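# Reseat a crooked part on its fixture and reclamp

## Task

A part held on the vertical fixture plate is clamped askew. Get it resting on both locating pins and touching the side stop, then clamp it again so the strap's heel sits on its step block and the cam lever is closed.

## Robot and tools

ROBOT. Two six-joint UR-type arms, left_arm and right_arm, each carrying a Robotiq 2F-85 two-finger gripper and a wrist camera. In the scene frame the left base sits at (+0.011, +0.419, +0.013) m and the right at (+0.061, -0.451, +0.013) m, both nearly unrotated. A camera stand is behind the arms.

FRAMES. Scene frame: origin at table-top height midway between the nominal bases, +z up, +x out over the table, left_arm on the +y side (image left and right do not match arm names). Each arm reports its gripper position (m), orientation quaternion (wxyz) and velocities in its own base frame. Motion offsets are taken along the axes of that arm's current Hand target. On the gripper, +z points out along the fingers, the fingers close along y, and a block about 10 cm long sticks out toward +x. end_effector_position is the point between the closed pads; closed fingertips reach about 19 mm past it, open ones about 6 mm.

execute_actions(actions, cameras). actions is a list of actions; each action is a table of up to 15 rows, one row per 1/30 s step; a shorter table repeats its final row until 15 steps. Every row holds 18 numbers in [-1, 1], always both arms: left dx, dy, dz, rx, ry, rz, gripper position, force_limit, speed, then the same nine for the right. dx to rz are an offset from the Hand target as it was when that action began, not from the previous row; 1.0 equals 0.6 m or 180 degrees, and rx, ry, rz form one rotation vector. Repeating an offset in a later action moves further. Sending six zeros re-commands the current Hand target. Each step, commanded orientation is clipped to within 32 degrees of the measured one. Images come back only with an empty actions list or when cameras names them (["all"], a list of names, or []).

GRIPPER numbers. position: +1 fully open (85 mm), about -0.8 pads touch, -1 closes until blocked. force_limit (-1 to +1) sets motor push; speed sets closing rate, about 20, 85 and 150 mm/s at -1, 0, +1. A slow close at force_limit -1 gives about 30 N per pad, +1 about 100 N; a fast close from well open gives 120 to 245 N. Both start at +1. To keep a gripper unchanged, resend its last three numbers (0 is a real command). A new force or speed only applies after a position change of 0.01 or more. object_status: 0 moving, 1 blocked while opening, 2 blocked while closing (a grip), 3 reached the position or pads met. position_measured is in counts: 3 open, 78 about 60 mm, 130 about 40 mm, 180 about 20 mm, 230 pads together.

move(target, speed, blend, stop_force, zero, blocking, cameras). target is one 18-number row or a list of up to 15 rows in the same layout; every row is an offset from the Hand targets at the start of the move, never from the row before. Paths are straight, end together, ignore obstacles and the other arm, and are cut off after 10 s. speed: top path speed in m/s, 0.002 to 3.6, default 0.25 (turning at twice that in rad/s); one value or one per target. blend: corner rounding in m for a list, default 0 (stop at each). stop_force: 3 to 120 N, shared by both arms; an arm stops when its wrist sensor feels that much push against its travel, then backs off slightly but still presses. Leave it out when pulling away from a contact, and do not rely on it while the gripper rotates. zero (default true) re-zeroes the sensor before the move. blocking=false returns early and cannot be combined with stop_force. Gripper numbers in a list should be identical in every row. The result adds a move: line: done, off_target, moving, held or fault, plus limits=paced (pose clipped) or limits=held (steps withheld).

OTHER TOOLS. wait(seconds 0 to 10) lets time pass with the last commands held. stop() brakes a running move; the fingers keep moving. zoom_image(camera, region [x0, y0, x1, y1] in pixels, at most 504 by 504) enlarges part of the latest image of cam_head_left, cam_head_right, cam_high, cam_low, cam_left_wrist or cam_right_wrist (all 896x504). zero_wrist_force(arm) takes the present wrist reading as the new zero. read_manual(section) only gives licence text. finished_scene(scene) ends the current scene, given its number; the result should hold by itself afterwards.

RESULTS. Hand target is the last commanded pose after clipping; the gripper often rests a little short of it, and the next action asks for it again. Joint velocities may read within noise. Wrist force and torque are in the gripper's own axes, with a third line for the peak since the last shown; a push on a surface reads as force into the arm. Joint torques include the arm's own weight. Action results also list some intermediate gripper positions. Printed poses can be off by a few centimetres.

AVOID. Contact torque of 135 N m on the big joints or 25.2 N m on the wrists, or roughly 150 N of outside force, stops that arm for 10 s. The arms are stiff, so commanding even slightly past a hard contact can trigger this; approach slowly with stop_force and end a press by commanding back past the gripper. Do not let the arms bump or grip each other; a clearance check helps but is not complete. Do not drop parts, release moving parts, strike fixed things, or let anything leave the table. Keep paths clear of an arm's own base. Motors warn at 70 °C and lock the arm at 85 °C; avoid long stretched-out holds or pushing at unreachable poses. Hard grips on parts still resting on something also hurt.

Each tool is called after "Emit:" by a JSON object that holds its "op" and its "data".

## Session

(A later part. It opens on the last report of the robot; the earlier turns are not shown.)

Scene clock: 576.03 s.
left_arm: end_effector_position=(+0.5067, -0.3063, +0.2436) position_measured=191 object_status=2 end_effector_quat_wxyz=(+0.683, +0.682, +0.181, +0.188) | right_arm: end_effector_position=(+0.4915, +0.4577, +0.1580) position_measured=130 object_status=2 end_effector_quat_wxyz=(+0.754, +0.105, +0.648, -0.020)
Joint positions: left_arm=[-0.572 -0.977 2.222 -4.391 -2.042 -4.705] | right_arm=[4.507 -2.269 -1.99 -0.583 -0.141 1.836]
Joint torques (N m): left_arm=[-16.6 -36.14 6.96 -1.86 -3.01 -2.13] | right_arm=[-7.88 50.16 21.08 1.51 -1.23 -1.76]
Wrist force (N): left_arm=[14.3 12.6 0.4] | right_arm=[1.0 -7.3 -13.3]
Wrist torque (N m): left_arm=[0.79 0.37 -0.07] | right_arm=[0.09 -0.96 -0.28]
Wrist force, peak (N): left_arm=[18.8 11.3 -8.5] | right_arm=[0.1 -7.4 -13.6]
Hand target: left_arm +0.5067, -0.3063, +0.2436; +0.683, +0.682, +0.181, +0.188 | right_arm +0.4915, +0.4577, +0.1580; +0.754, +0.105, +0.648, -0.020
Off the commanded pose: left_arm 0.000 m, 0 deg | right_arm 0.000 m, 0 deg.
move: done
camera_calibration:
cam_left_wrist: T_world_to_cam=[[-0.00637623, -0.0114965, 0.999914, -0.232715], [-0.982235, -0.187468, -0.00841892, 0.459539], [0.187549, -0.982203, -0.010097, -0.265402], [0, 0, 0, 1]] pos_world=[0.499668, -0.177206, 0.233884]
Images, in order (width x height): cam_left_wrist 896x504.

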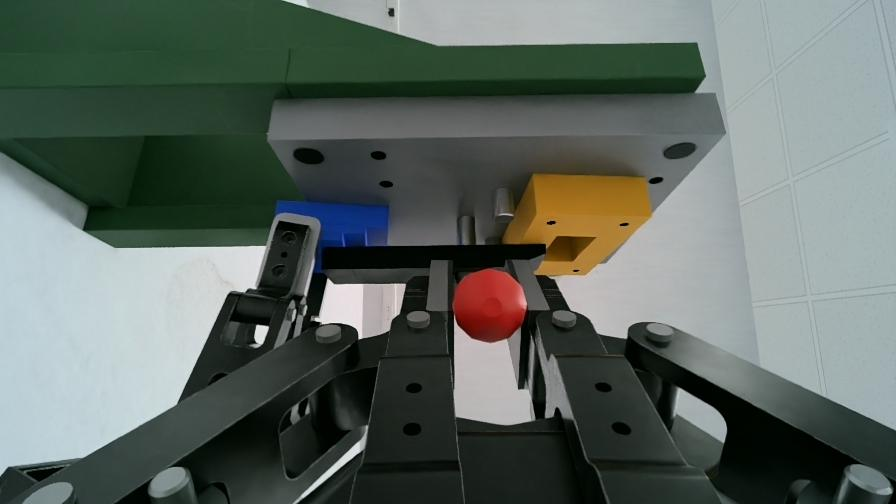

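Emit:
{"op": "move", "data": {"target": [[-0.0265, 0.0005, -0.0074, 0, 0, 0, -1, 0, -1, 0, 0, 0, 0, 0, 0, -1, -1, -1], [-0.0539, 0.0005, -0.01, 0, 0, 0, -1, 0, -1, 0, 0, 0, 0, 0, 0, -1, -1, -1], [-0.0815, 0.0005, -0.0076, 0, 0, 0, -1, 0, -1, 0, 0, 0, 0, 0, 0, -1, -1, -1], [-0.1082, 0.0005, -0.0007, 0, 0, 0, -1, 0, -1, 0, 0, 0, 0, 0, 0, -1, -1, -1]], "speed": 0.05, "blend": [0.003, 0.003, 0.003, 0], "cameras": ["cam_left_wrist", "cam_head_left", "cam_right_wrist"]}}

Emit:
{"op": "zoom_image", "data": {"camera": "cam_head_left", "region": [470, 90, 600, 190]}}

Scene clock: 599.27 s.
left_arm: end_effector_position=(+0.4504, -0.3386, +0.2433) position_measured=191 object_status=2 end_effector_quat_wxyz=(+0.683, +0.682, +0.181, +0.188) | right_arm: end_effector_position=(+0.4915, +0.4577, +0.1580) position_measured=130 object_status=2 end_effector_quat_wxyz=(+0.754, +0.105, +0.648, -0.020)
Joint positions: left_arm=[-0.749 -1.018 2.353 -4.48 -1.865 -4.704] | right_arm=[4.507 -2.269 -1.99 -0.583 -0.141 1.836]
Joint torques (N m): left_arm=[-18.96 -28.84 -15.46 5.83 3.91 1.49] | right_arm=[-7.46 49.13 20.98 2.74 -1.79 -1.88]
Wrist force (N): left_arm=[-11.0 10.3 -77.7] | right_arm=[5.8 -3.4 -10.4]
Wrist torque (N m): left_arm=[0.79 0.88 -0.11] | right_arm=[-0.03 -1.02 -0.50]
Wrist force, peak (N): left_arm=[8.7 1.5 -88.2] | right_arm=[0.9 -7.2 -13.6]
Hand target: left_arm +0.4504, -0.3387, +0.2433; +0.683, +0.682, +0.181, +0.188 | right_arm +0.4915, +0.4577, +0.1580; +0.754, +0.105, +0.648, -0.020
Off the commanded pose: left_arm 0.000 m, 0 deg | right_arm 0.000 m, 0 deg.
move: done
camera_calibration:
cam_left_wrist: T_world_to_cam=[[-0.00637466, -0.0114976, 0.999914, -0.233245], [-0.982213, -0.187583, -0.00841875, 0.398168], [0.187663, -0.982182, -0.0100973, -0.286519], [0, 0, 0, 1]] pos_world=[0.443368, -0.209406, 0.233684]
cam_right_wrist: T_world_to_cam=[[0.172577, 0.972318, 0.157524, -0.540966], [-0.46329, -0.0610032, 0.884104, 0.136976], [0.86924, -0.225556, 0.439938, -0.263114], [0, 0, 0, 1]] pos_world=[0.385527, 0.475001, 0.0798684]
Images, in order (width x height): cam_head_left 896x504, cam_left_wrist 896x504, cam_right_wrist 896x504.

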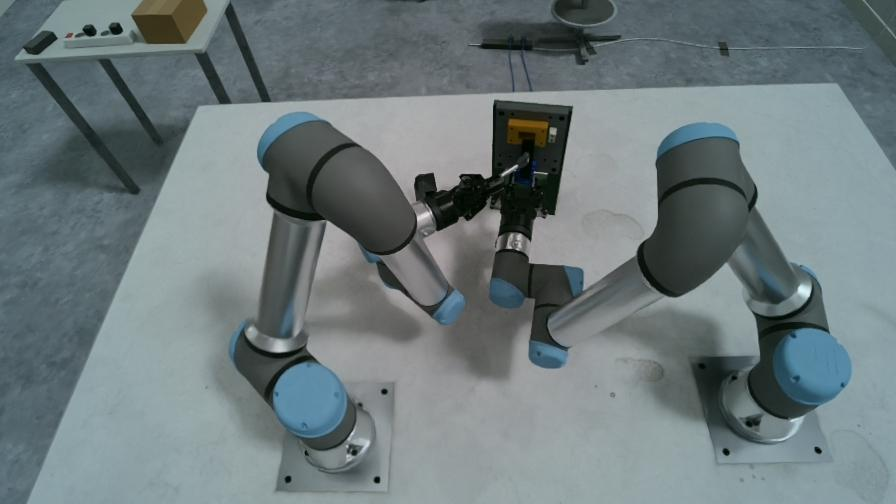

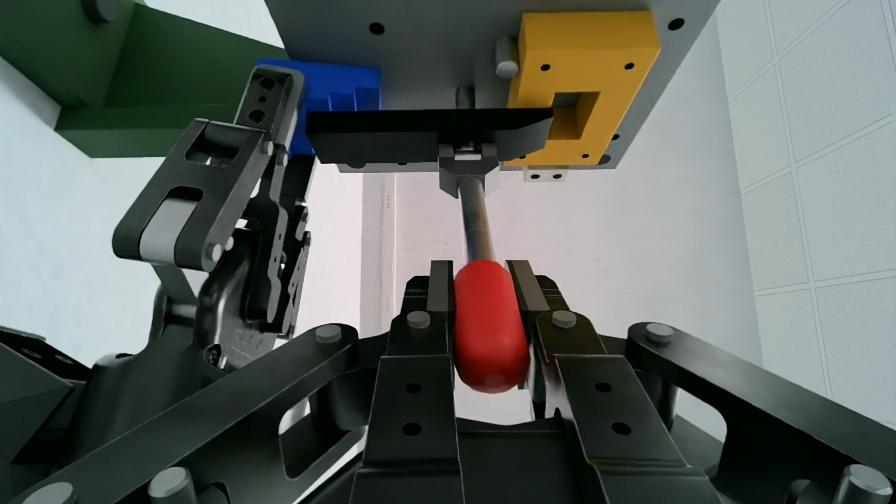

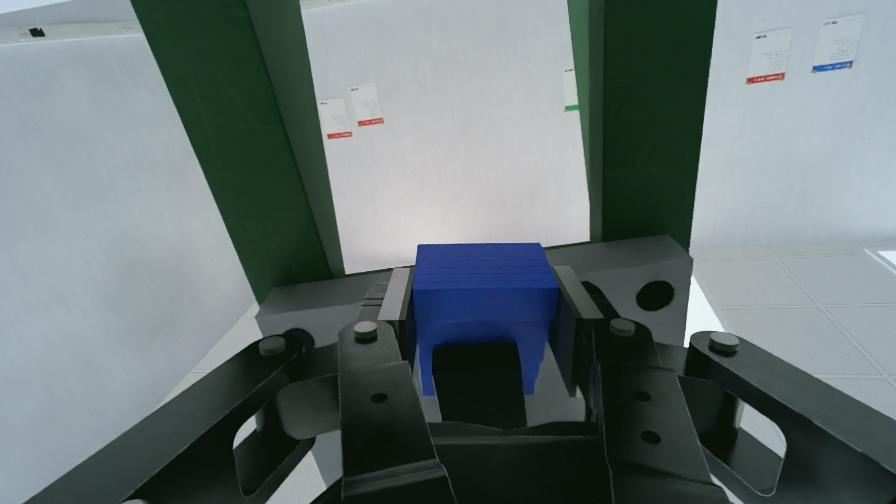

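Scaled by 3.877 from the camera's 896x504 image, which has a finer 1280x720 frame.

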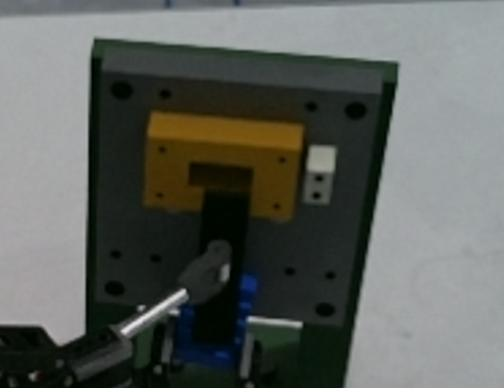

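Emit:
{"op": "move", "data": {"target": [[0, 0, -0.002, 0, 0, 0, -1, 0, -1, 0, 0, 0, 0, 0, 0, -1, -1, -1], [0, 0, -0.002, 0, 0, 0, 1, 0, -0.3, 0, 0, 0, 0, 0, 0, -1, -1, -1], [0.115, 0, -0.057, 0, 0, 0, 1, 0, -0.3, 0, 0, 0, 0, 0, 0, -1, -1, -1]], "speed": [0.03, 0.03, 0.15], "cameras": ["cam_left_wrist", "cam_right_wrist"]}}

Emit:
{"op": "zoom_image", "data": {"camera": "cam_left_wrist", "region": [250, 40, 730, 290]}}

Scene clock: 626.60 s.
left_arm: end_effector_position=(+0.4927, -0.2744, +0.2438) position_measured=3 object_status=3 end_effector_quat_wxyz=(+0.683, +0.682, +0.181, +0.188) | right_arm: end_effector_position=(+0.4915, +0.4577, +0.1580) position_measured=130 object_status=2 end_effector_quat_wxyz=(+0.754, +0.105, +0.648, -0.020)
Joint positions: left_arm=[-0.515 -0.996 2.279 -4.428 -2.099 -4.705] | right_arm=[4.507 -2.269 -1.99 -0.583 -0.141 1.836]
Joint torques (N m): left_arm=[8.66 -20.29 -21.16 -0.09 -1.39 -1.09] | right_arm=[-8.47 46.27 17.48 4.14 -4.66 -1.68]
Wrist force (N): left_arm=[0.5 -0.6 -3.5] | right_arm=[6.2 -3.6 -10.1]
Wrist torque (N m): left_arm=[0.50 -0.13 -0.05] | right_arm=[-0.05 -1.01 -0.50]
Wrist force, peak (N): left_arm=[-11.1 10.5 -78.8] | right_arm=[6.7 -3.7 -10.5]
Hand target: left_arm +0.4928, -0.2744, +0.2438; +0.683, +0.682, +0.181, +0.188 | right_arm +0.4915, +0.4577, +0.1580; +0.754, +0.105, +0.648, -0.020
Off the commanded pose: left_arm 0.000 m, 0 deg | right_arm 0.000 m, 0 deg.
move: done
camera_calibration:
cam_left_wrist: T_world_to_cam=[[-0.00637458, -0.0114984, 0.999914, -0.232738], [-0.982194, -0.187679, -0.00841981, 0.45174], [0.18776, -0.982163, -0.0100973, -0.23144], [0, 0, 0, 1]] pos_world=[0.485668, -0.145206, 0.234184]
cam_right_wrist: T_world_to_cam=[[0.172577, 0.972318, 0.157524, -0.540966], [-0.46329, -0.0610032, 0.884104, 0.136976], [0.86924, -0.225556, 0.439938, -0.263114], [0, 0, 0, 1]] pos_world=[0.385527, 0.475001, 0.0798684]
Images, in order (width x height): cam_left_wrist 896x504, cam_right_wrist 896x504.

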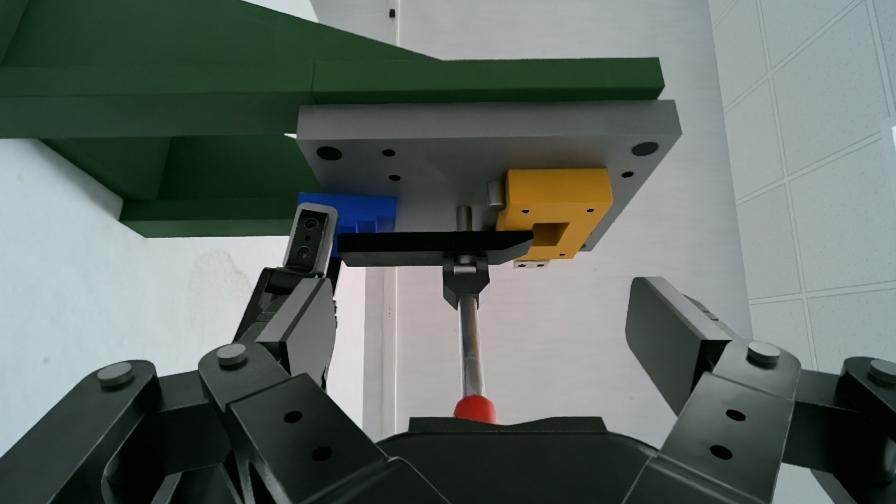

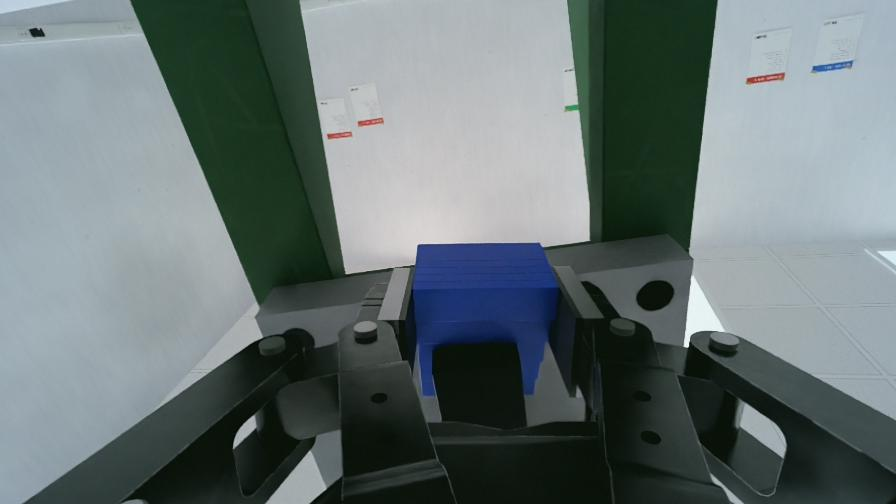

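Scaled by 1.050 from the camera's 896x504 image, which has a finer 1280x720 frame.

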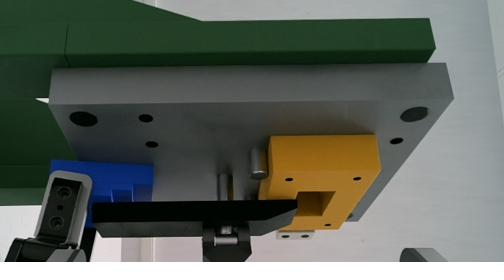

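Emit:
{"op": "move", "data": {"target": [[0,0.077,0,0,0.1111,0,-1,0,-0.3,0,0,0,0,0,0,-1,-1,-1],[0.0337,0.077,0.1282,0,0.1111,0,-1,0,-0.3,0,0,0,0,0,0,-1,-1,-1]], "speed": [0.15,0.12], "blend": [0.01,0], "cameras": ["cam_high","cam_head_left","cam_left_wrist"]}}

Scene clock: 799.10 s.
left_arm: end_effector_position=(+0.5484, -0.3307, +0.2904) position_measured=232 object_status=3 end_effector_quat_wxyz=(+0.641, +0.639, +0.297, +0.303) | right_arm: end_effector_position=(+0.4915, +0.4577, +0.1580) position_measured=130 object_status=2 end_effector_quat_wxyz=(+0.754, +0.105, +0.648, -0.020)
Joint positions: left_arm=[-0.793 -1.1 2.215 -4.263 -1.472 -4.704] | right_arm=[4.507 -2.269 -1.99 -0.583 -0.141 1.836]
Joint torques (N m): left_arm=[9.77 -21.06 -24.74 -0.43 -1.27 0.82] | right_arm=[-7.87 44.7 14.97 4.87 -4.55 -1.89]
Wrist force (N): left_arm=[0.3 -0.7 -3.4] | right_arm=[6.2 -3.4 -10.3]
Wrist torque (N m): left_arm=[0.52 -0.09 -0.17] | right_arm=[-0.03 -1.01 -0.51]
Wrist force, peak (N): left_arm=[0.3 -0.3 -4.4] | right_arm=[6.7 -3.5 -10.5]
Hand target: left_arm +0.5485, -0.3307, +0.2904; +0.641, +0.639, +0.297, +0.303 | right_arm +0.4915, +0.4577, +0.1580; +0.754, +0.105, +0.648, -0.020
Off the commanded pose: left_arm 0.000 m, 0 deg | right_arm 0.000 m, 0 deg.
move: done
camera_calibration:
cam_left_wrist: T_world_to_cam=[[-0.00321431, -0.00983634, 0.999946, -0.280853], [-0.858801, -0.512251, -0.00779955, 0.321105], [0.5123, -0.85878, -0.00680092, -0.434884], [0, 0, 0, 1]] pos_world=[0.497654, -0.211746, 0.280385]
Images, in order (width x height): cam_head_left 896x504, cam_high 896x504, cam_left_wrist 896x504.

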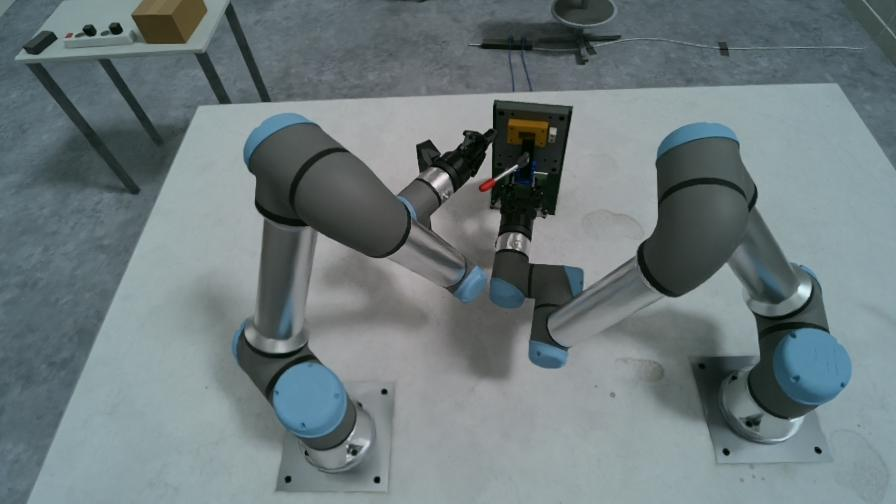

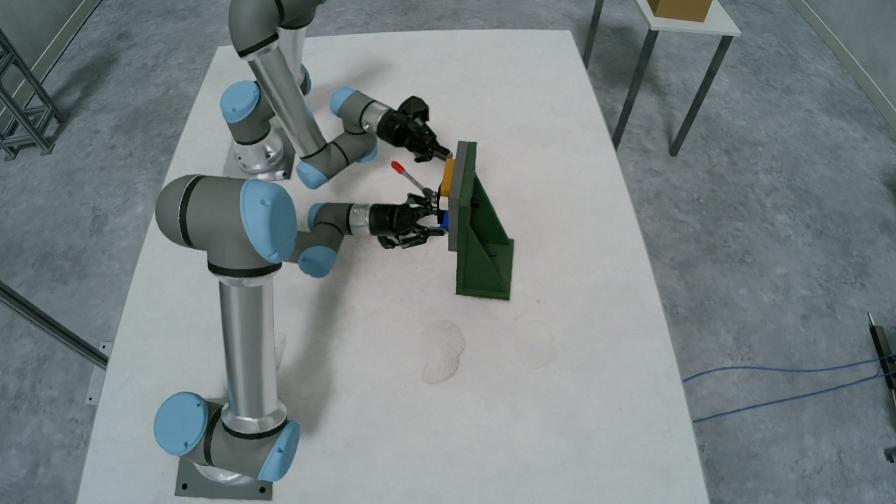

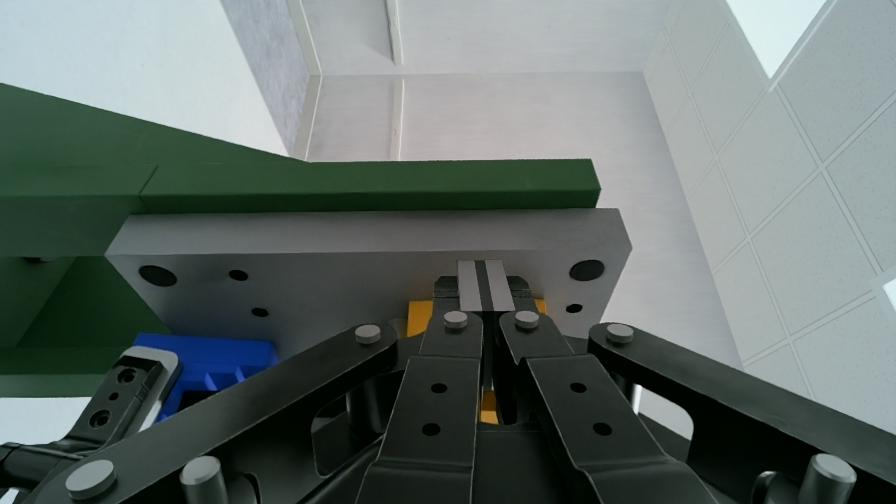

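Emit:
{"op": "zoom_image", "data": {"camera": "cam_high", "region": [380, 130, 500, 260]}}

Emit:
{"op": "zoom_image", "data": {"camera": "cam_head_left", "region": [450, 90, 590, 220]}}

Scaled by 3.877 from the camera's 896x504 image, which has a finer 1280x720 frame.

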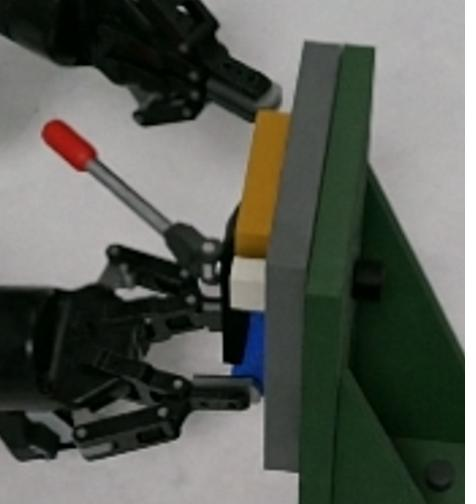

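Scaled by 3.600 from the camera's 896x504 image, which has a finer 1280x720 frame.

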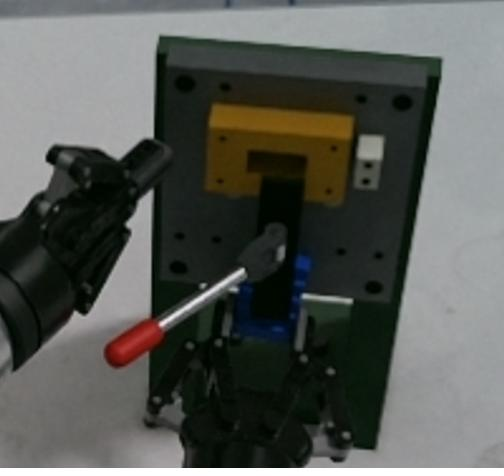

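Emit:
{"op": "move", "data": {"target": [-0.0503,0,0.0295,0,0,0,-1,0,-0.3,0,0,0,0,0,0,-1,-1,-1], "speed": 0.012, "stop_force": 14, "cameras": ["cam_high","cam_head_left"]}}

Emit:
{"op": "zoom_image", "data": {"camera": "cam_head_left", "region": [450, 90, 590, 220]}}

Emit:
{"op": "zoom_image", "data": {"camera": "cam_high", "region": [400, 130, 480, 210]}}

Scene clock: 837.97 s.
left_arm: end_effector_position=(+0.5442, -0.3566, +0.2903) position_measured=232 object_status=3 end_effector_quat_wxyz=(+0.641, +0.639, +0.297, +0.303) | right_arm: end_effector_position=(+0.4915, +0.4577, +0.1580) position_measured=130 object_status=2 end_effector_quat_wxyz=(+0.754, +0.105, +0.648, -0.020)
Joint positions: left_arm=[-0.849 -1.089 2.191 -4.251 -1.416 -4.704] | right_arm=[4.507 -2.269 -1.99 -0.583 -0.141 1.836]
Joint torques (N m): left_arm=[2.34 -39.34 -6.21 -1.23 -3.85 0.86] | right_arm=[-7.44 42.33 11.22 4.81 -4.65 -1.72]
Wrist force (N): left_arm=[11.1 -0.4 -13.5] | right_arm=[6.2 -3.3 -10.3]
Wrist torque (N m): left_arm=[0.53 -0.05 -0.17] | right_arm=[-0.01 -1.03 -0.50]
Wrist force, peak (N): left_arm=[16.2 -1.4 -34.0] | right_arm=[6.7 -3.6 -10.6]
Hand target: left_arm +0.5442, -0.3566, +0.2903; +0.641, +0.639, +0.297, +0.303 (not the last commanded pose) | right_arm +0.4915, +0.4577, +0.1580; +0.754, +0.105, +0.648, -0.020
Off the commanded pose: left_arm 0.009 m, 0 deg | right_arm 0.000 m, 0 deg.
move: contact (left_arm)
Images, in order (width x height): cam_head_left 896x504, cam_high 896x504.

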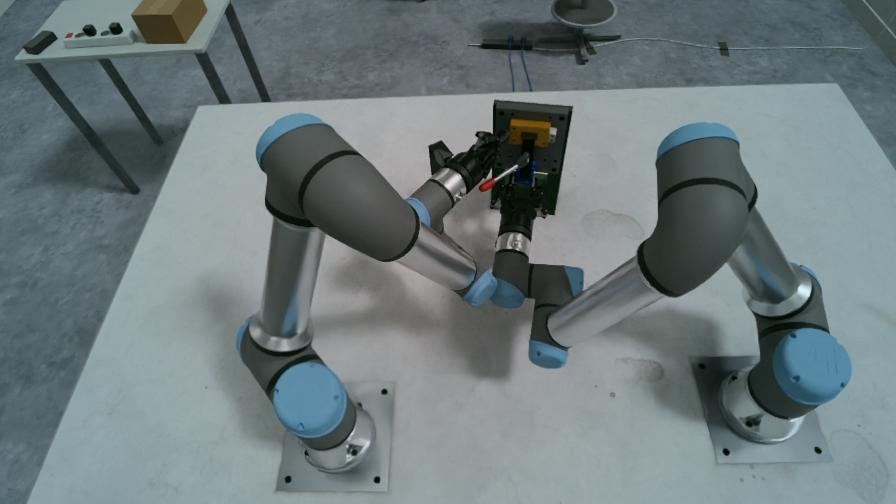

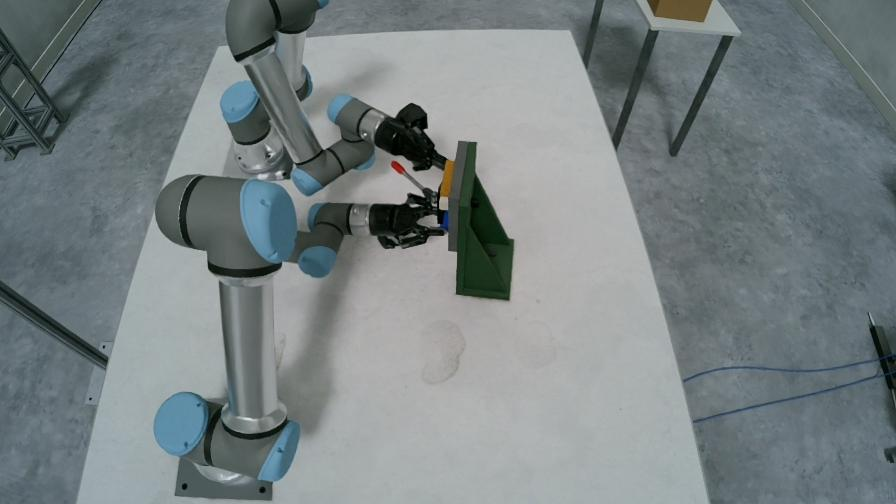

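Scaled by 3.600 from the camera's 896x504 image, which has a finer 1280x720 frame.

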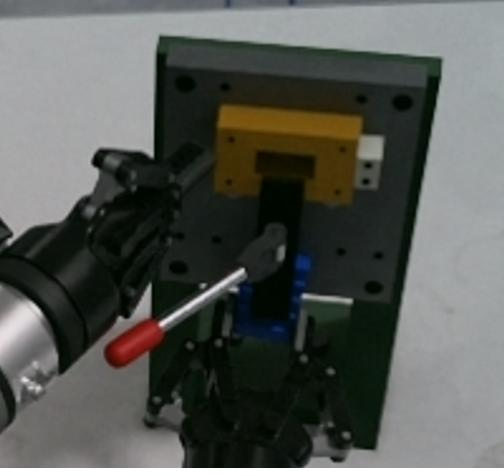

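Scaled by 6.300 from the camera's 896x504 image, which has a finer 1280x720 frame.

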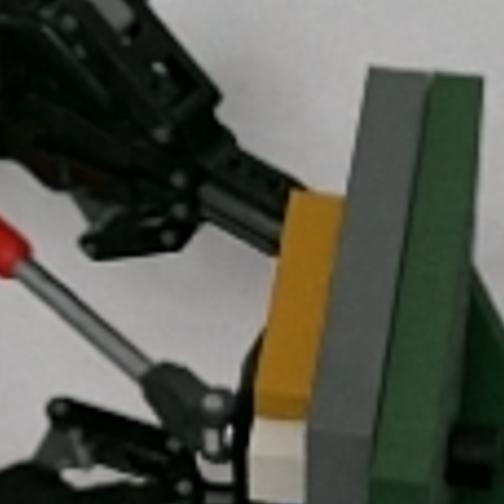

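Emit:
{"op": "zoom_image", "data": {"camera": "cam_head_left", "region": [500, 110, 570, 160]}}

Scaled by 7.200 from the camera's 896x504 image, which has a finer 1280x720 frame.

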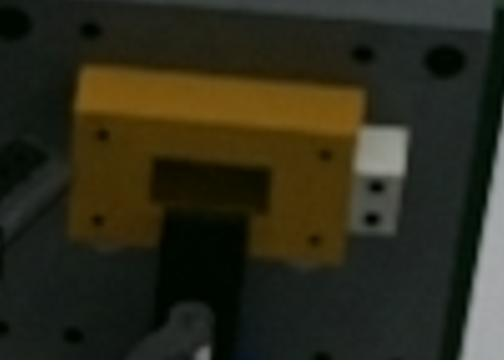

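Emit:
{"op": "move", "data": {"target": [[0.036,0,-0.0211,0,0,0,-1,0,-0.3,0,0,0,0,0,0,-1,-1,-1],[0.0499,0,-0.1537,0,-0.1111,0,-1,0,-0.3,0,0,0,0,0,0,-1,-1,-1],[-0.0314,-0.0778,-0.2661,0,-0.1111,0,0.3,0,-0.1,0,0,0,0,0,0,-1,-1,-1],[-0.077,-0.0778,-0.1408,0,-0.1111,0,-1,0,-1,0,0,0,0,0,0,-1,-1,-1]], "speed": [0.06,0.2,0.2,0.08], "blend": [0.005,0.01,0,0], "cameras": ["cam_head_left","cam_left_wrist"]}}

Scene clock: 902.93 s.
left_arm: end_effector_position=(+0.4502, -0.3380, +0.2429) position_measured=191 object_status=0 end_effector_quat_wxyz=(+0.683, +0.682, +0.181, +0.188) | right_arm: end_effector_position=(+0.4915, +0.4577, +0.1580) position_measured=130 object_status=2 end_effector_quat_wxyz=(+0.754, +0.105, +0.648, -0.020)
Joint positions: left_arm=[-0.748 -1.016 2.354 -4.483 -1.866 -4.704] | right_arm=[4.507 -2.269 -1.99 -0.583 -0.141 1.836]
Joint torques (N m): left_arm=[-8.66 -19.49 8.29 7.17 1.38 0.9] | right_arm=[-8.99 40.68 8.96 4.84 -4.71 -1.81]
Wrist force (N): left_arm=[-1.3 31.9 -17.0] | right_arm=[5.9 -3.5 -10.2]
Wrist torque (N m): left_arm=[0.98 -0.01 0.10] | right_arm=[-0.04 -1.03 -0.50]
Wrist force, peak (N): left_arm=[-1.4 31.9 -17.0] | right_arm=[6.6 -3.4 -10.6]
Hand target: left_arm +0.4502, -0.3380, +0.2428; +0.683, +0.682, +0.181, +0.188 | right_arm +0.4915, +0.4577, +0.1580; +0.754, +0.105, +0.648, -0.020
Off the commanded pose: left_arm 0.000 m, 0 deg | right_arm 0.000 m, 0 deg.
move: done
camera_calibration:
cam_left_wrist: T_world_to_cam=[[-0.00660758, -0.0113381, 0.999914, -0.232604], [-0.982192, -0.18768, -0.00861858, 0.398078], [0.187761, -0.982165, -0.00989605, -0.286082], [0, 0, 0, 1]] pos_world=[0.443168, -0.208906, 0.233184]
Images, in order (width x height): cam_head_left 896x504, cam_left_wrist 896x504.

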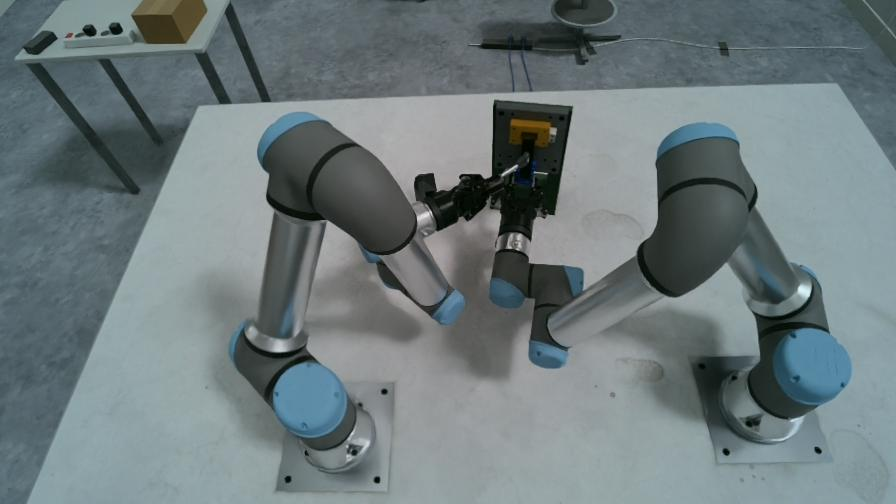

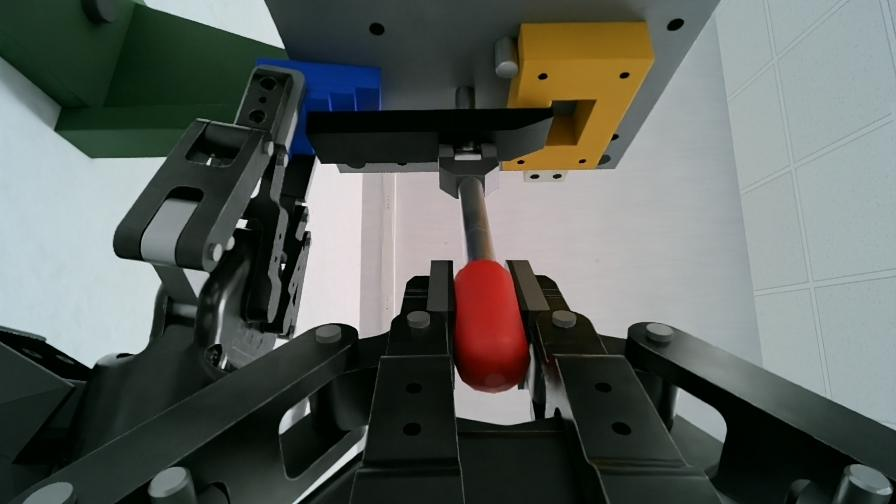

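Emit:
{"op": "move", "data": {"target": [[0,0.00083,-0.00045,0,0,0,-1,0,-1,0,0,0,0,0,0,-1,-1,-1],[0.02687,0.00083,-0.00729,0,0,0,-1,0,-1,0,0,0,0,0,0,-1,-1,-1],[0.05447,0.00083,-0.00933,0,0,0,-1,0,-1,0,0,0,0,0,0,-1,-1,-1],[0.08174,0.00083,-0.00658,0,0,0,-1,0,-1,0,0,0,0,0,0,-1,-1,-1]], "speed": 0.04, "blend": [0,0.003,0.003,0], "cameras": ["cam_head_left"]}}

Emit:
{"op": "zoom_image", "data": {"camera": "cam_head_left", "region": [450, 90, 590, 220]}}

Scene clock: 941.70 s.
left_arm: end_effector_position=(+0.4905, -0.3100, +0.2437) position_measured=191 object_status=2 end_effector_quat_wxyz=(+0.683, +0.682, +0.181, +0.188) | right_arm: end_effector_position=(+0.4915, +0.4577, +0.1580) position_measured=130 object_status=2 end_effector_quat_wxyz=(+0.754, +0.105, +0.648, -0.020)
Joint positions: left_arm=[-0.606 -0.992 2.266 -4.419 -2.008 -4.705] | right_arm=[4.507 -2.269 -1.99 -0.583 -0.141 1.836]
Joint torques (N m): left_arm=[45.38 -20.95 -6.44 -2.63 9.27 -2.08] | right_arm=[-8.17 40.99 8.43 4.84 -4.53 -1.76]
Wrist force (N): left_arm=[-36.0 7.2 63.5] | right_arm=[2.6 -3.1 -11.6]
Wrist torque (N m): left_arm=[0.54 -0.55 0.00] | right_arm=[-0.01 -0.99 -0.53]
Wrist force, peak (N): left_arm=[3.3 20.5 73.1] | right_arm=[6.7 -3.6 -10.4]
Hand target: left_arm +0.4906, -0.3099, +0.2437; +0.683, +0.682, +0.181, +0.188 | right_arm +0.4915, +0.4577, +0.1580; +0.754, +0.105, +0.648, -0.020
Off the commanded pose: left_arm 0.000 m, 0 deg | right_arm 0.000 m, 0 deg.
move: done
Images, in order (width x height): cam_head_left 896x504.

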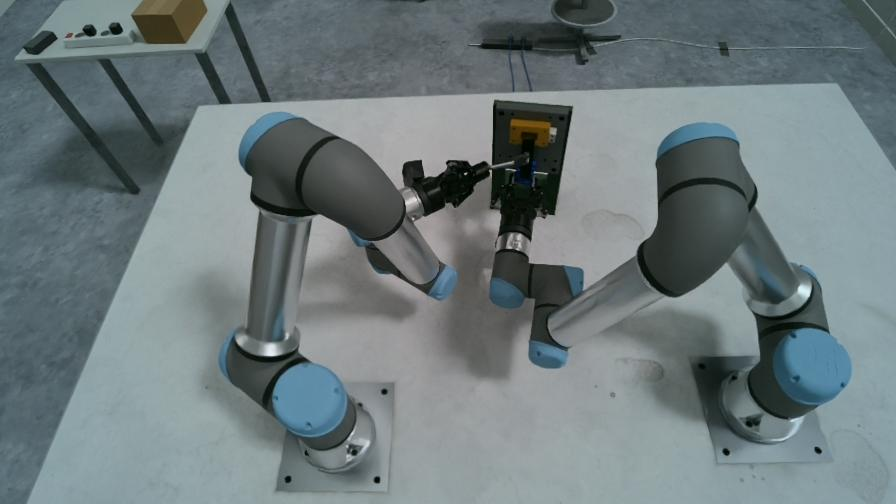

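Scaled by 3.600 from the camera's 896x504 image, which has a finer 1280x720 frame.

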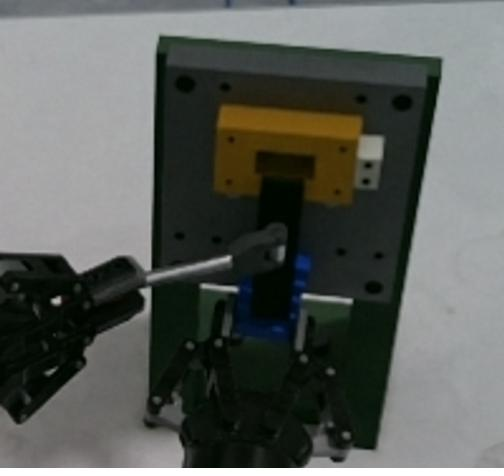

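Emit:
{"op": "move", "data": {"target": [[-0.0003,0.0002,0.00195,0,0,0,-1,0,-1,0,0,0,0,0,0,-1,-1,-1],[0.02608,0.0002,0.00936,0,0,0,-1,0,-1,0,0,0,0,0,0,-1,-1,-1],[0.05055,0.0002,0.0211,0,-0.0333,0,-1,0,-1,0,0,0,0,0,0,-1,-1,-1]], "speed": 0.035, "blend": [0,0.003,0], "cameras": []}}

Scene clock: 964.30 s.
left_arm: end_effector_position=(+0.5231, -0.3056, +0.2442) position_measured=191 object_status=2 end_effector_quat_wxyz=(+0.691, +0.691, +0.145, +0.152) | right_arm: end_effector_position=(+0.4915, +0.4577, +0.1580) position_measured=130 object_status=2 end_effector_quat_wxyz=(+0.754, +0.105, +0.648, -0.020)
Joint positions: left_arm=[-0.489 -0.939 2.113 -4.319 -2.229 -4.705] | right_arm=[4.507 -2.269 -1.99 -0.583 -0.141 1.836]
Joint torques (N m): left_arm=[29.03 -31.04 -28.16 -1.56 6.65 1.48] | right_arm=[-8 40.88 8.23 4.76 -4.45 -1.76]
Wrist force (N): left_arm=[-28.1 -12.5 12.8] | right_arm=[2.7 -3.1 -11.4]
Wrist torque (N m): left_arm=[0.26 -0.40 -0.17] | right_arm=[-0.01 -0.99 -0.53]
Wrist force, peak (N): left_arm=[-36.8 7.2 64.3] | right_arm=[2.8 -3.4 -11.6]
Hand target: left_arm +0.5231, -0.3056, +0.2442; +0.691, +0.691, +0.145, +0.152 | right_arm +0.4915, +0.4577, +0.1580; +0.754, +0.105, +0.648, -0.020
Off the commanded pose: left_arm 0.000 m, 0 deg | right_arm 0.000 m, 0 deg.
move: done
No camera images: "cameras" was empty.

Emit:
{"op": "move", "data": {"target": [0.02383,-0.0003,0.0137,0,-0.0333,0,-1,0,-1,0,0,0,0,0,0,-1,-1,-1], "speed": 0.03, "cameras": []}}

Emit:
{"op": "move", "data": {"target": [0.00712,0,0.00413,0,0,0,-1,0,-1,0,0,0,0,0,0,-1,-1,-1], "speed": 0.01, "stop_force": 25, "cameras": ["cam_head_left","cam_high","cam_left_wrist"]}}

Emit:
{"op": "zoom_image", "data": {"camera": "cam_head_left", "region": [450, 90, 590, 220]}}

Scene clock: 983.67 s.
left_arm: end_effector_position=(+0.5395, -0.3072, +0.2441) position_measured=191 object_status=2 end_effector_quat_wxyz=(+0.698, +0.698, +0.109, +0.116) | right_arm: end_effector_position=(+0.4915, +0.4577, +0.1580) position_measured=130 object_status=2 end_effector_quat_wxyz=(+0.754, +0.105, +0.648, -0.020)
Joint positions: left_arm=[-0.429 -0.894 1.994 -4.244 -2.395 -4.704] | right_arm=[4.507 -2.269 -1.99 -0.583 -0.141 1.836]
Joint torques (N m): left_arm=[13.88 -31.1 -32.72 0.12 3.01 1.53] | right_arm=[-8.6 41.54 9.36 4.79 -4.24 -1.84]
Wrist force (N): left_arm=[-14.4 -9.9 -10.0] | right_arm=[1.7 -2.8 -11.4]
Wrist torque (N m): left_arm=[0.34 -0.44 -0.28] | right_arm=[0.03 -0.96 -0.53]
Wrist force, peak (N): left_arm=[-29.0 -12.5 12.5] | right_arm=[2.7 -3.1 -11.6]
Hand target: left_arm +0.5396, -0.3072, +0.2441; +0.698, +0.698, +0.109, +0.115 | right_arm +0.4915, +0.4577, +0.1580; +0.754, +0.105, +0.648, -0.020
Off the commanded pose: left_arm 0.000 m, 0 deg | right_arm 0.000 m, 0 deg.
move: done
No camera images: "cameras" was empty.

Scene clock: 985.10 s.
left_arm: end_effector_position=(+0.5421, -0.3077, +0.2441) position_measured=191 object_status=2 end_effector_quat_wxyz=(+0.698, +0.698, +0.109, +0.115) | right_arm: end_effector_position=(+0.4915, +0.4577, +0.1580) position_measured=130 object_status=2 end_effector_quat_wxyz=(+0.754, +0.105, +0.648, -0.020)
Joint positions: left_arm=[-0.427 -0.89 1.986 -4.239 -2.396 -4.704] | right_arm=[4.507 -2.269 -1.99 -0.583 -0.141 1.836]
Joint torques (N m): left_arm=[-5.45 -50.87 -14.62 -1.36 7.02 1.19] | right_arm=[-8.36 41.42 9.05 4.77 -4.35 -1.66]
Wrist force (N): left_arm=[-24.9 -9.5 -24.1] | right_arm=[2.6 -3.2 -11.4]
Wrist torque (N m): left_arm=[0.33 -0.23 -0.26] | right_arm=[-0.03 -0.99 -0.53]
Wrist force, peak (N): left_arm=[-31.6 -13.4 -42.2] | right_arm=[2.7 -3.2 -11.6]
Hand target: left_arm +0.5421, -0.3077, +0.2441; +0.698, +0.698, +0.109, +0.115 (not the last commanded pose) | right_arm +0.4915, +0.4577, +0.1580; +0.754, +0.105, +0.648, -0.020
Off the commanded pose: left_arm 0.002 m, 0 deg | right_arm 0.000 m, 0 deg.
move: contact (left_arm)
camera_calibration:
cam_left_wrist: T_world_to_cam=[[-0.00857793, -0.0119246, 0.999892, -0.232083], [-0.999754, 0.0205359, -0.00833184, 0.567546], [-0.0204343, -0.999718, -0.0120978, -0.165544], [0, 0, 0, 1]] pos_world=[0.562033, -0.17992, 0.234784]
Images, in order (width x height): cam_head_left 896x504, cam_high 896x504, cam_left_wrist 896x504.

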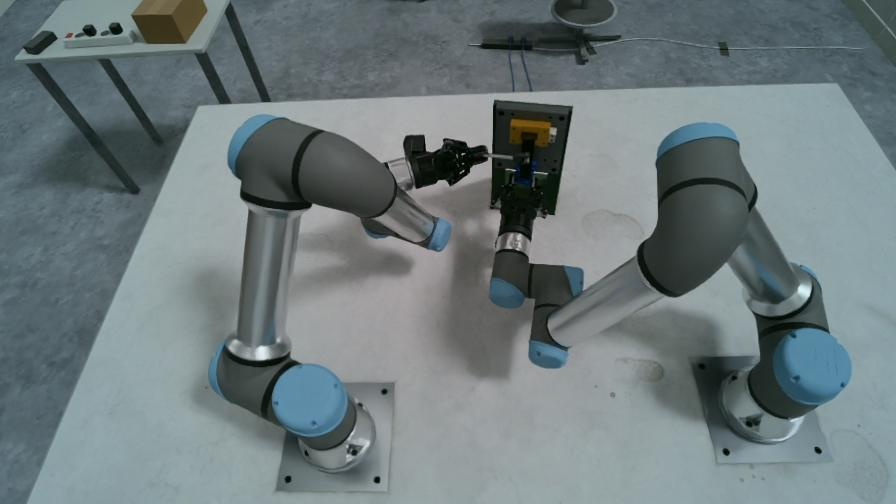

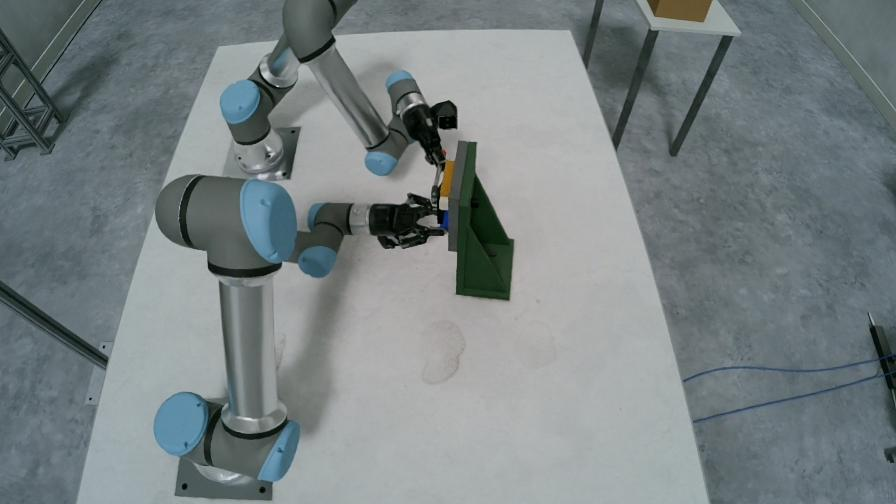

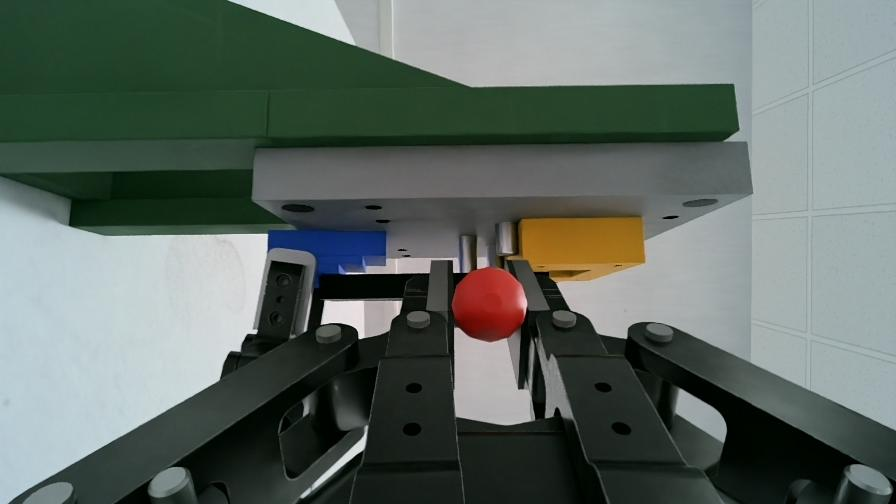

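Scaled by 3.600 from the camera's 896x504 image, which has a finer 1280x720 frame.

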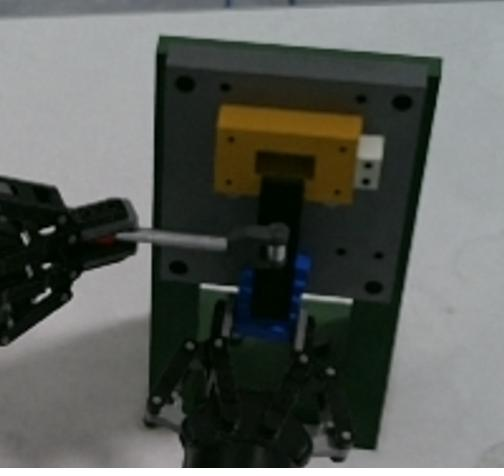

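Emit:
{"op": "move", "data": {"target": [[-0.0007,-0.0003,-0.0007,0,0,0,-1,0,-1,0,0,0,0,0,0,-1,-1,-1],[-0.0007,-0.0003,-0.0007,0,0,0,0.3,0,-0.3,0,0,0,0,0,0,-1,-1,-1],[-0.0007,-0.0003,-0.1667,0,0,0,0.3,0,-0.3,0,0,0,0,0,0,-1,-1,-1]], "speed": [0.02,0.02,0.12], "cameras": ["cam_head_left","cam_left_wrist","cam_right_wrist","cam_high"]}}

Emit:
{"op": "zoom_image", "data": {"camera": "cam_head_left", "region": [470, 100, 590, 210]}}

Emit:
{"op": "zoom_image", "data": {"camera": "cam_high", "region": [400, 130, 500, 260]}}

Scene clock: 1003.27 s.
left_arm: end_effector_position=(+0.5104, -0.2130, +0.2438) position_measured=91 object_status=3 end_effector_quat_wxyz=(+0.698, +0.698, +0.109, +0.115) | right_arm: end_effector_position=(+0.4915, +0.4577, +0.1580) position_measured=130 object_status=2 end_effector_quat_wxyz=(+0.754, +0.105, +0.648, -0.020)
Joint positions: left_arm=[-0.242 -0.931 2.091 -4.305 -2.581 -4.705] | right_arm=[4.507 -2.269 -1.99 -0.583 -0.141 1.836]
Joint torques (N m): left_arm=[9.9 -45.3 -1.4 -2.81 -1.4 -2.05] | right_arm=[-7.45 41.35 9.02 4.81 -4.21 -1.65]
Wrist force (N): left_arm=[0.0 -1.6 -3.2] | right_arm=[2.2 -3.1 -11.3]
Wrist torque (N m): left_arm=[0.35 -0.05 -0.06] | right_arm=[-0.01 -0.99 -0.52]
Wrist force, peak (N): left_arm=[-25.0 -9.5 -24.5] | right_arm=[2.5 -3.0 -11.6]
Hand target: left_arm +0.5104, -0.2129, +0.2438; +0.698, +0.698, +0.109, +0.115 | right_arm +0.4915, +0.4577, +0.1580; +0.754, +0.105, +0.648, -0.020
Off the commanded pose: left_arm 0.000 m, 0 deg | right_arm 0.000 m, 0 deg.
move: done
camera_calibration:
cam_left_wrist: T_world_to_cam=[[-0.00857909, -0.0119237, 0.999892, -0.230823], [-0.999752, 0.0206358, -0.0083318, 0.534011], [-0.0205343, -0.999716, -0.0120978, -0.0713684], [0, 0, 0, 1]] pos_world=[0.530433, -0.0851201, 0.234384]
cam_right_wrist: T_world_to_cam=[[0.172577, 0.972318, 0.157524, -0.540966], [-0.46329, -0.0610032, 0.884104, 0.136976], [0.86924, -0.225556, 0.439938, -0.263114], [0, 0, 0, 1]] pos_world=[0.385527, 0.475001, 0.0798684]
Images, in order (width x height): cam_head_left 896x504, cam_high 896x504, cam_left_wrist 896x504, cam_right_wrist 896x504.

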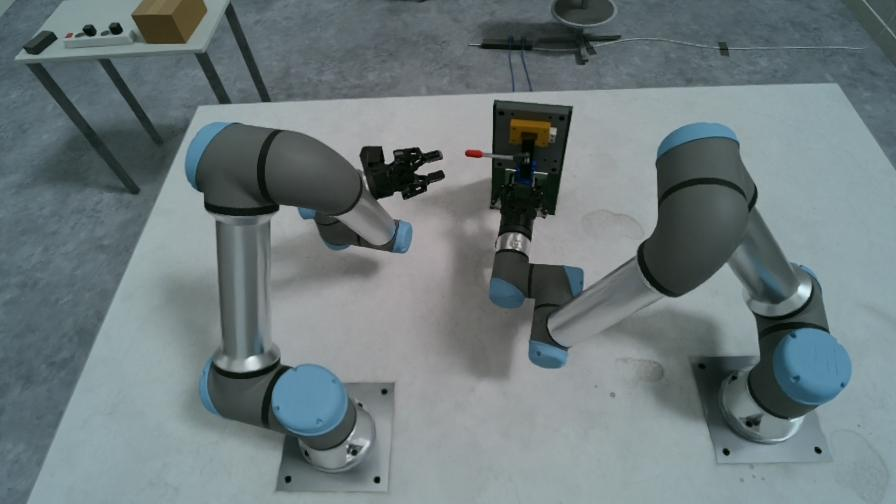

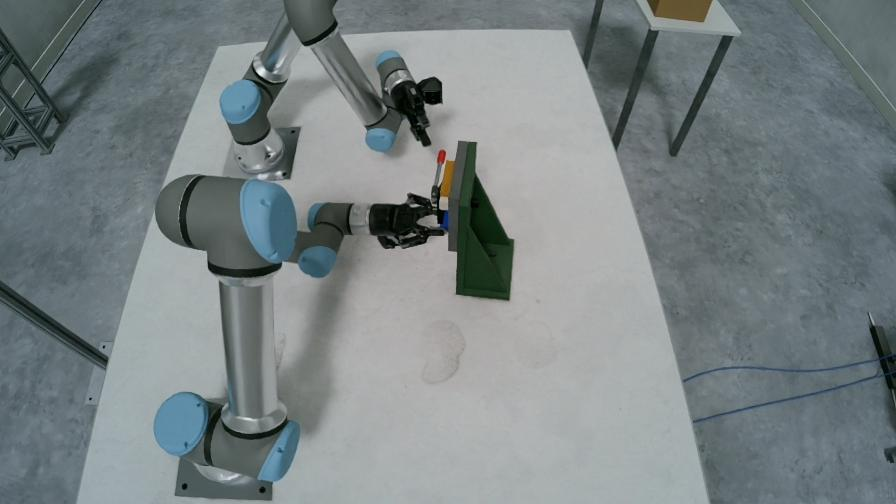

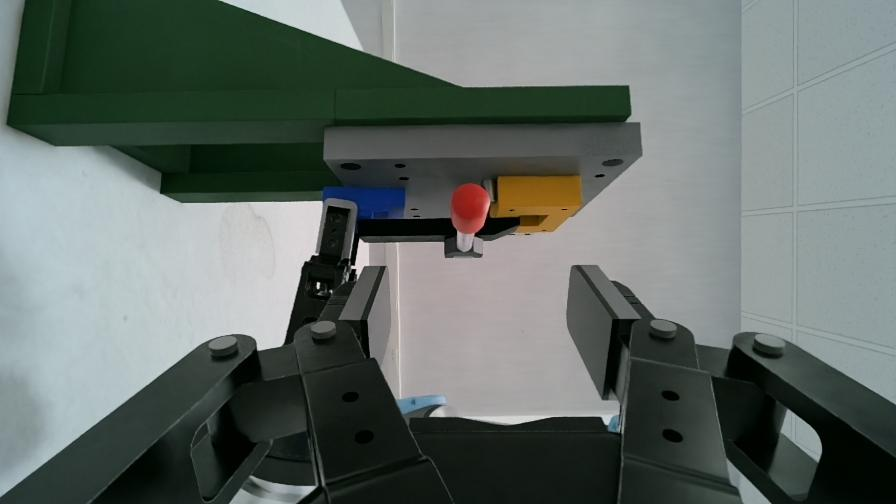

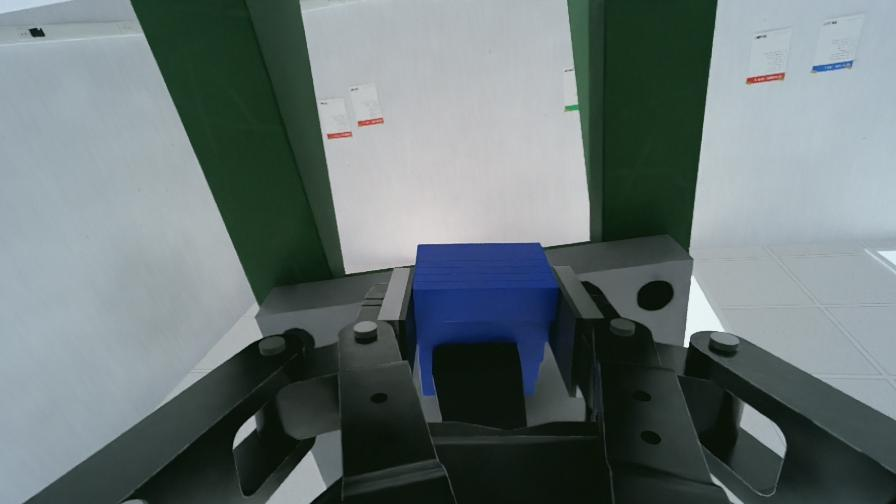

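Scaled by 4.200 from the camera's 896x504 image, which has a finer 1280x720 frame.

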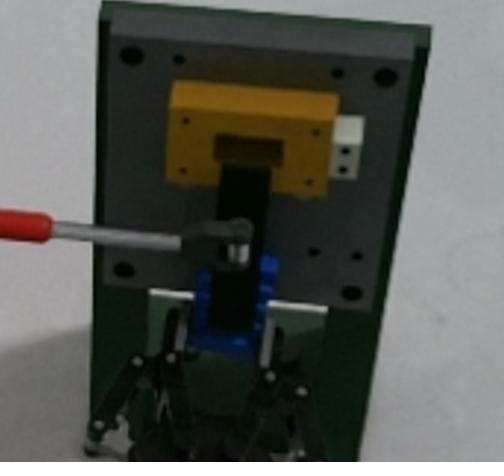

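Scaled by 3.877 from the camera's 896x504 image, which has a finer 1280x720 frame.

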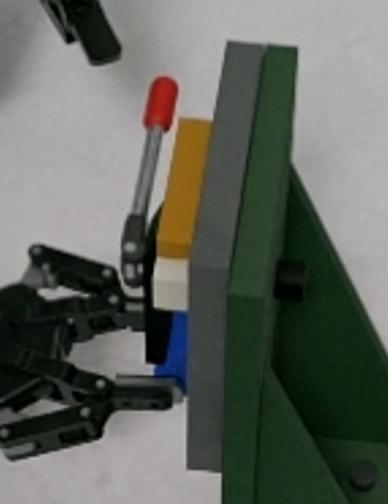

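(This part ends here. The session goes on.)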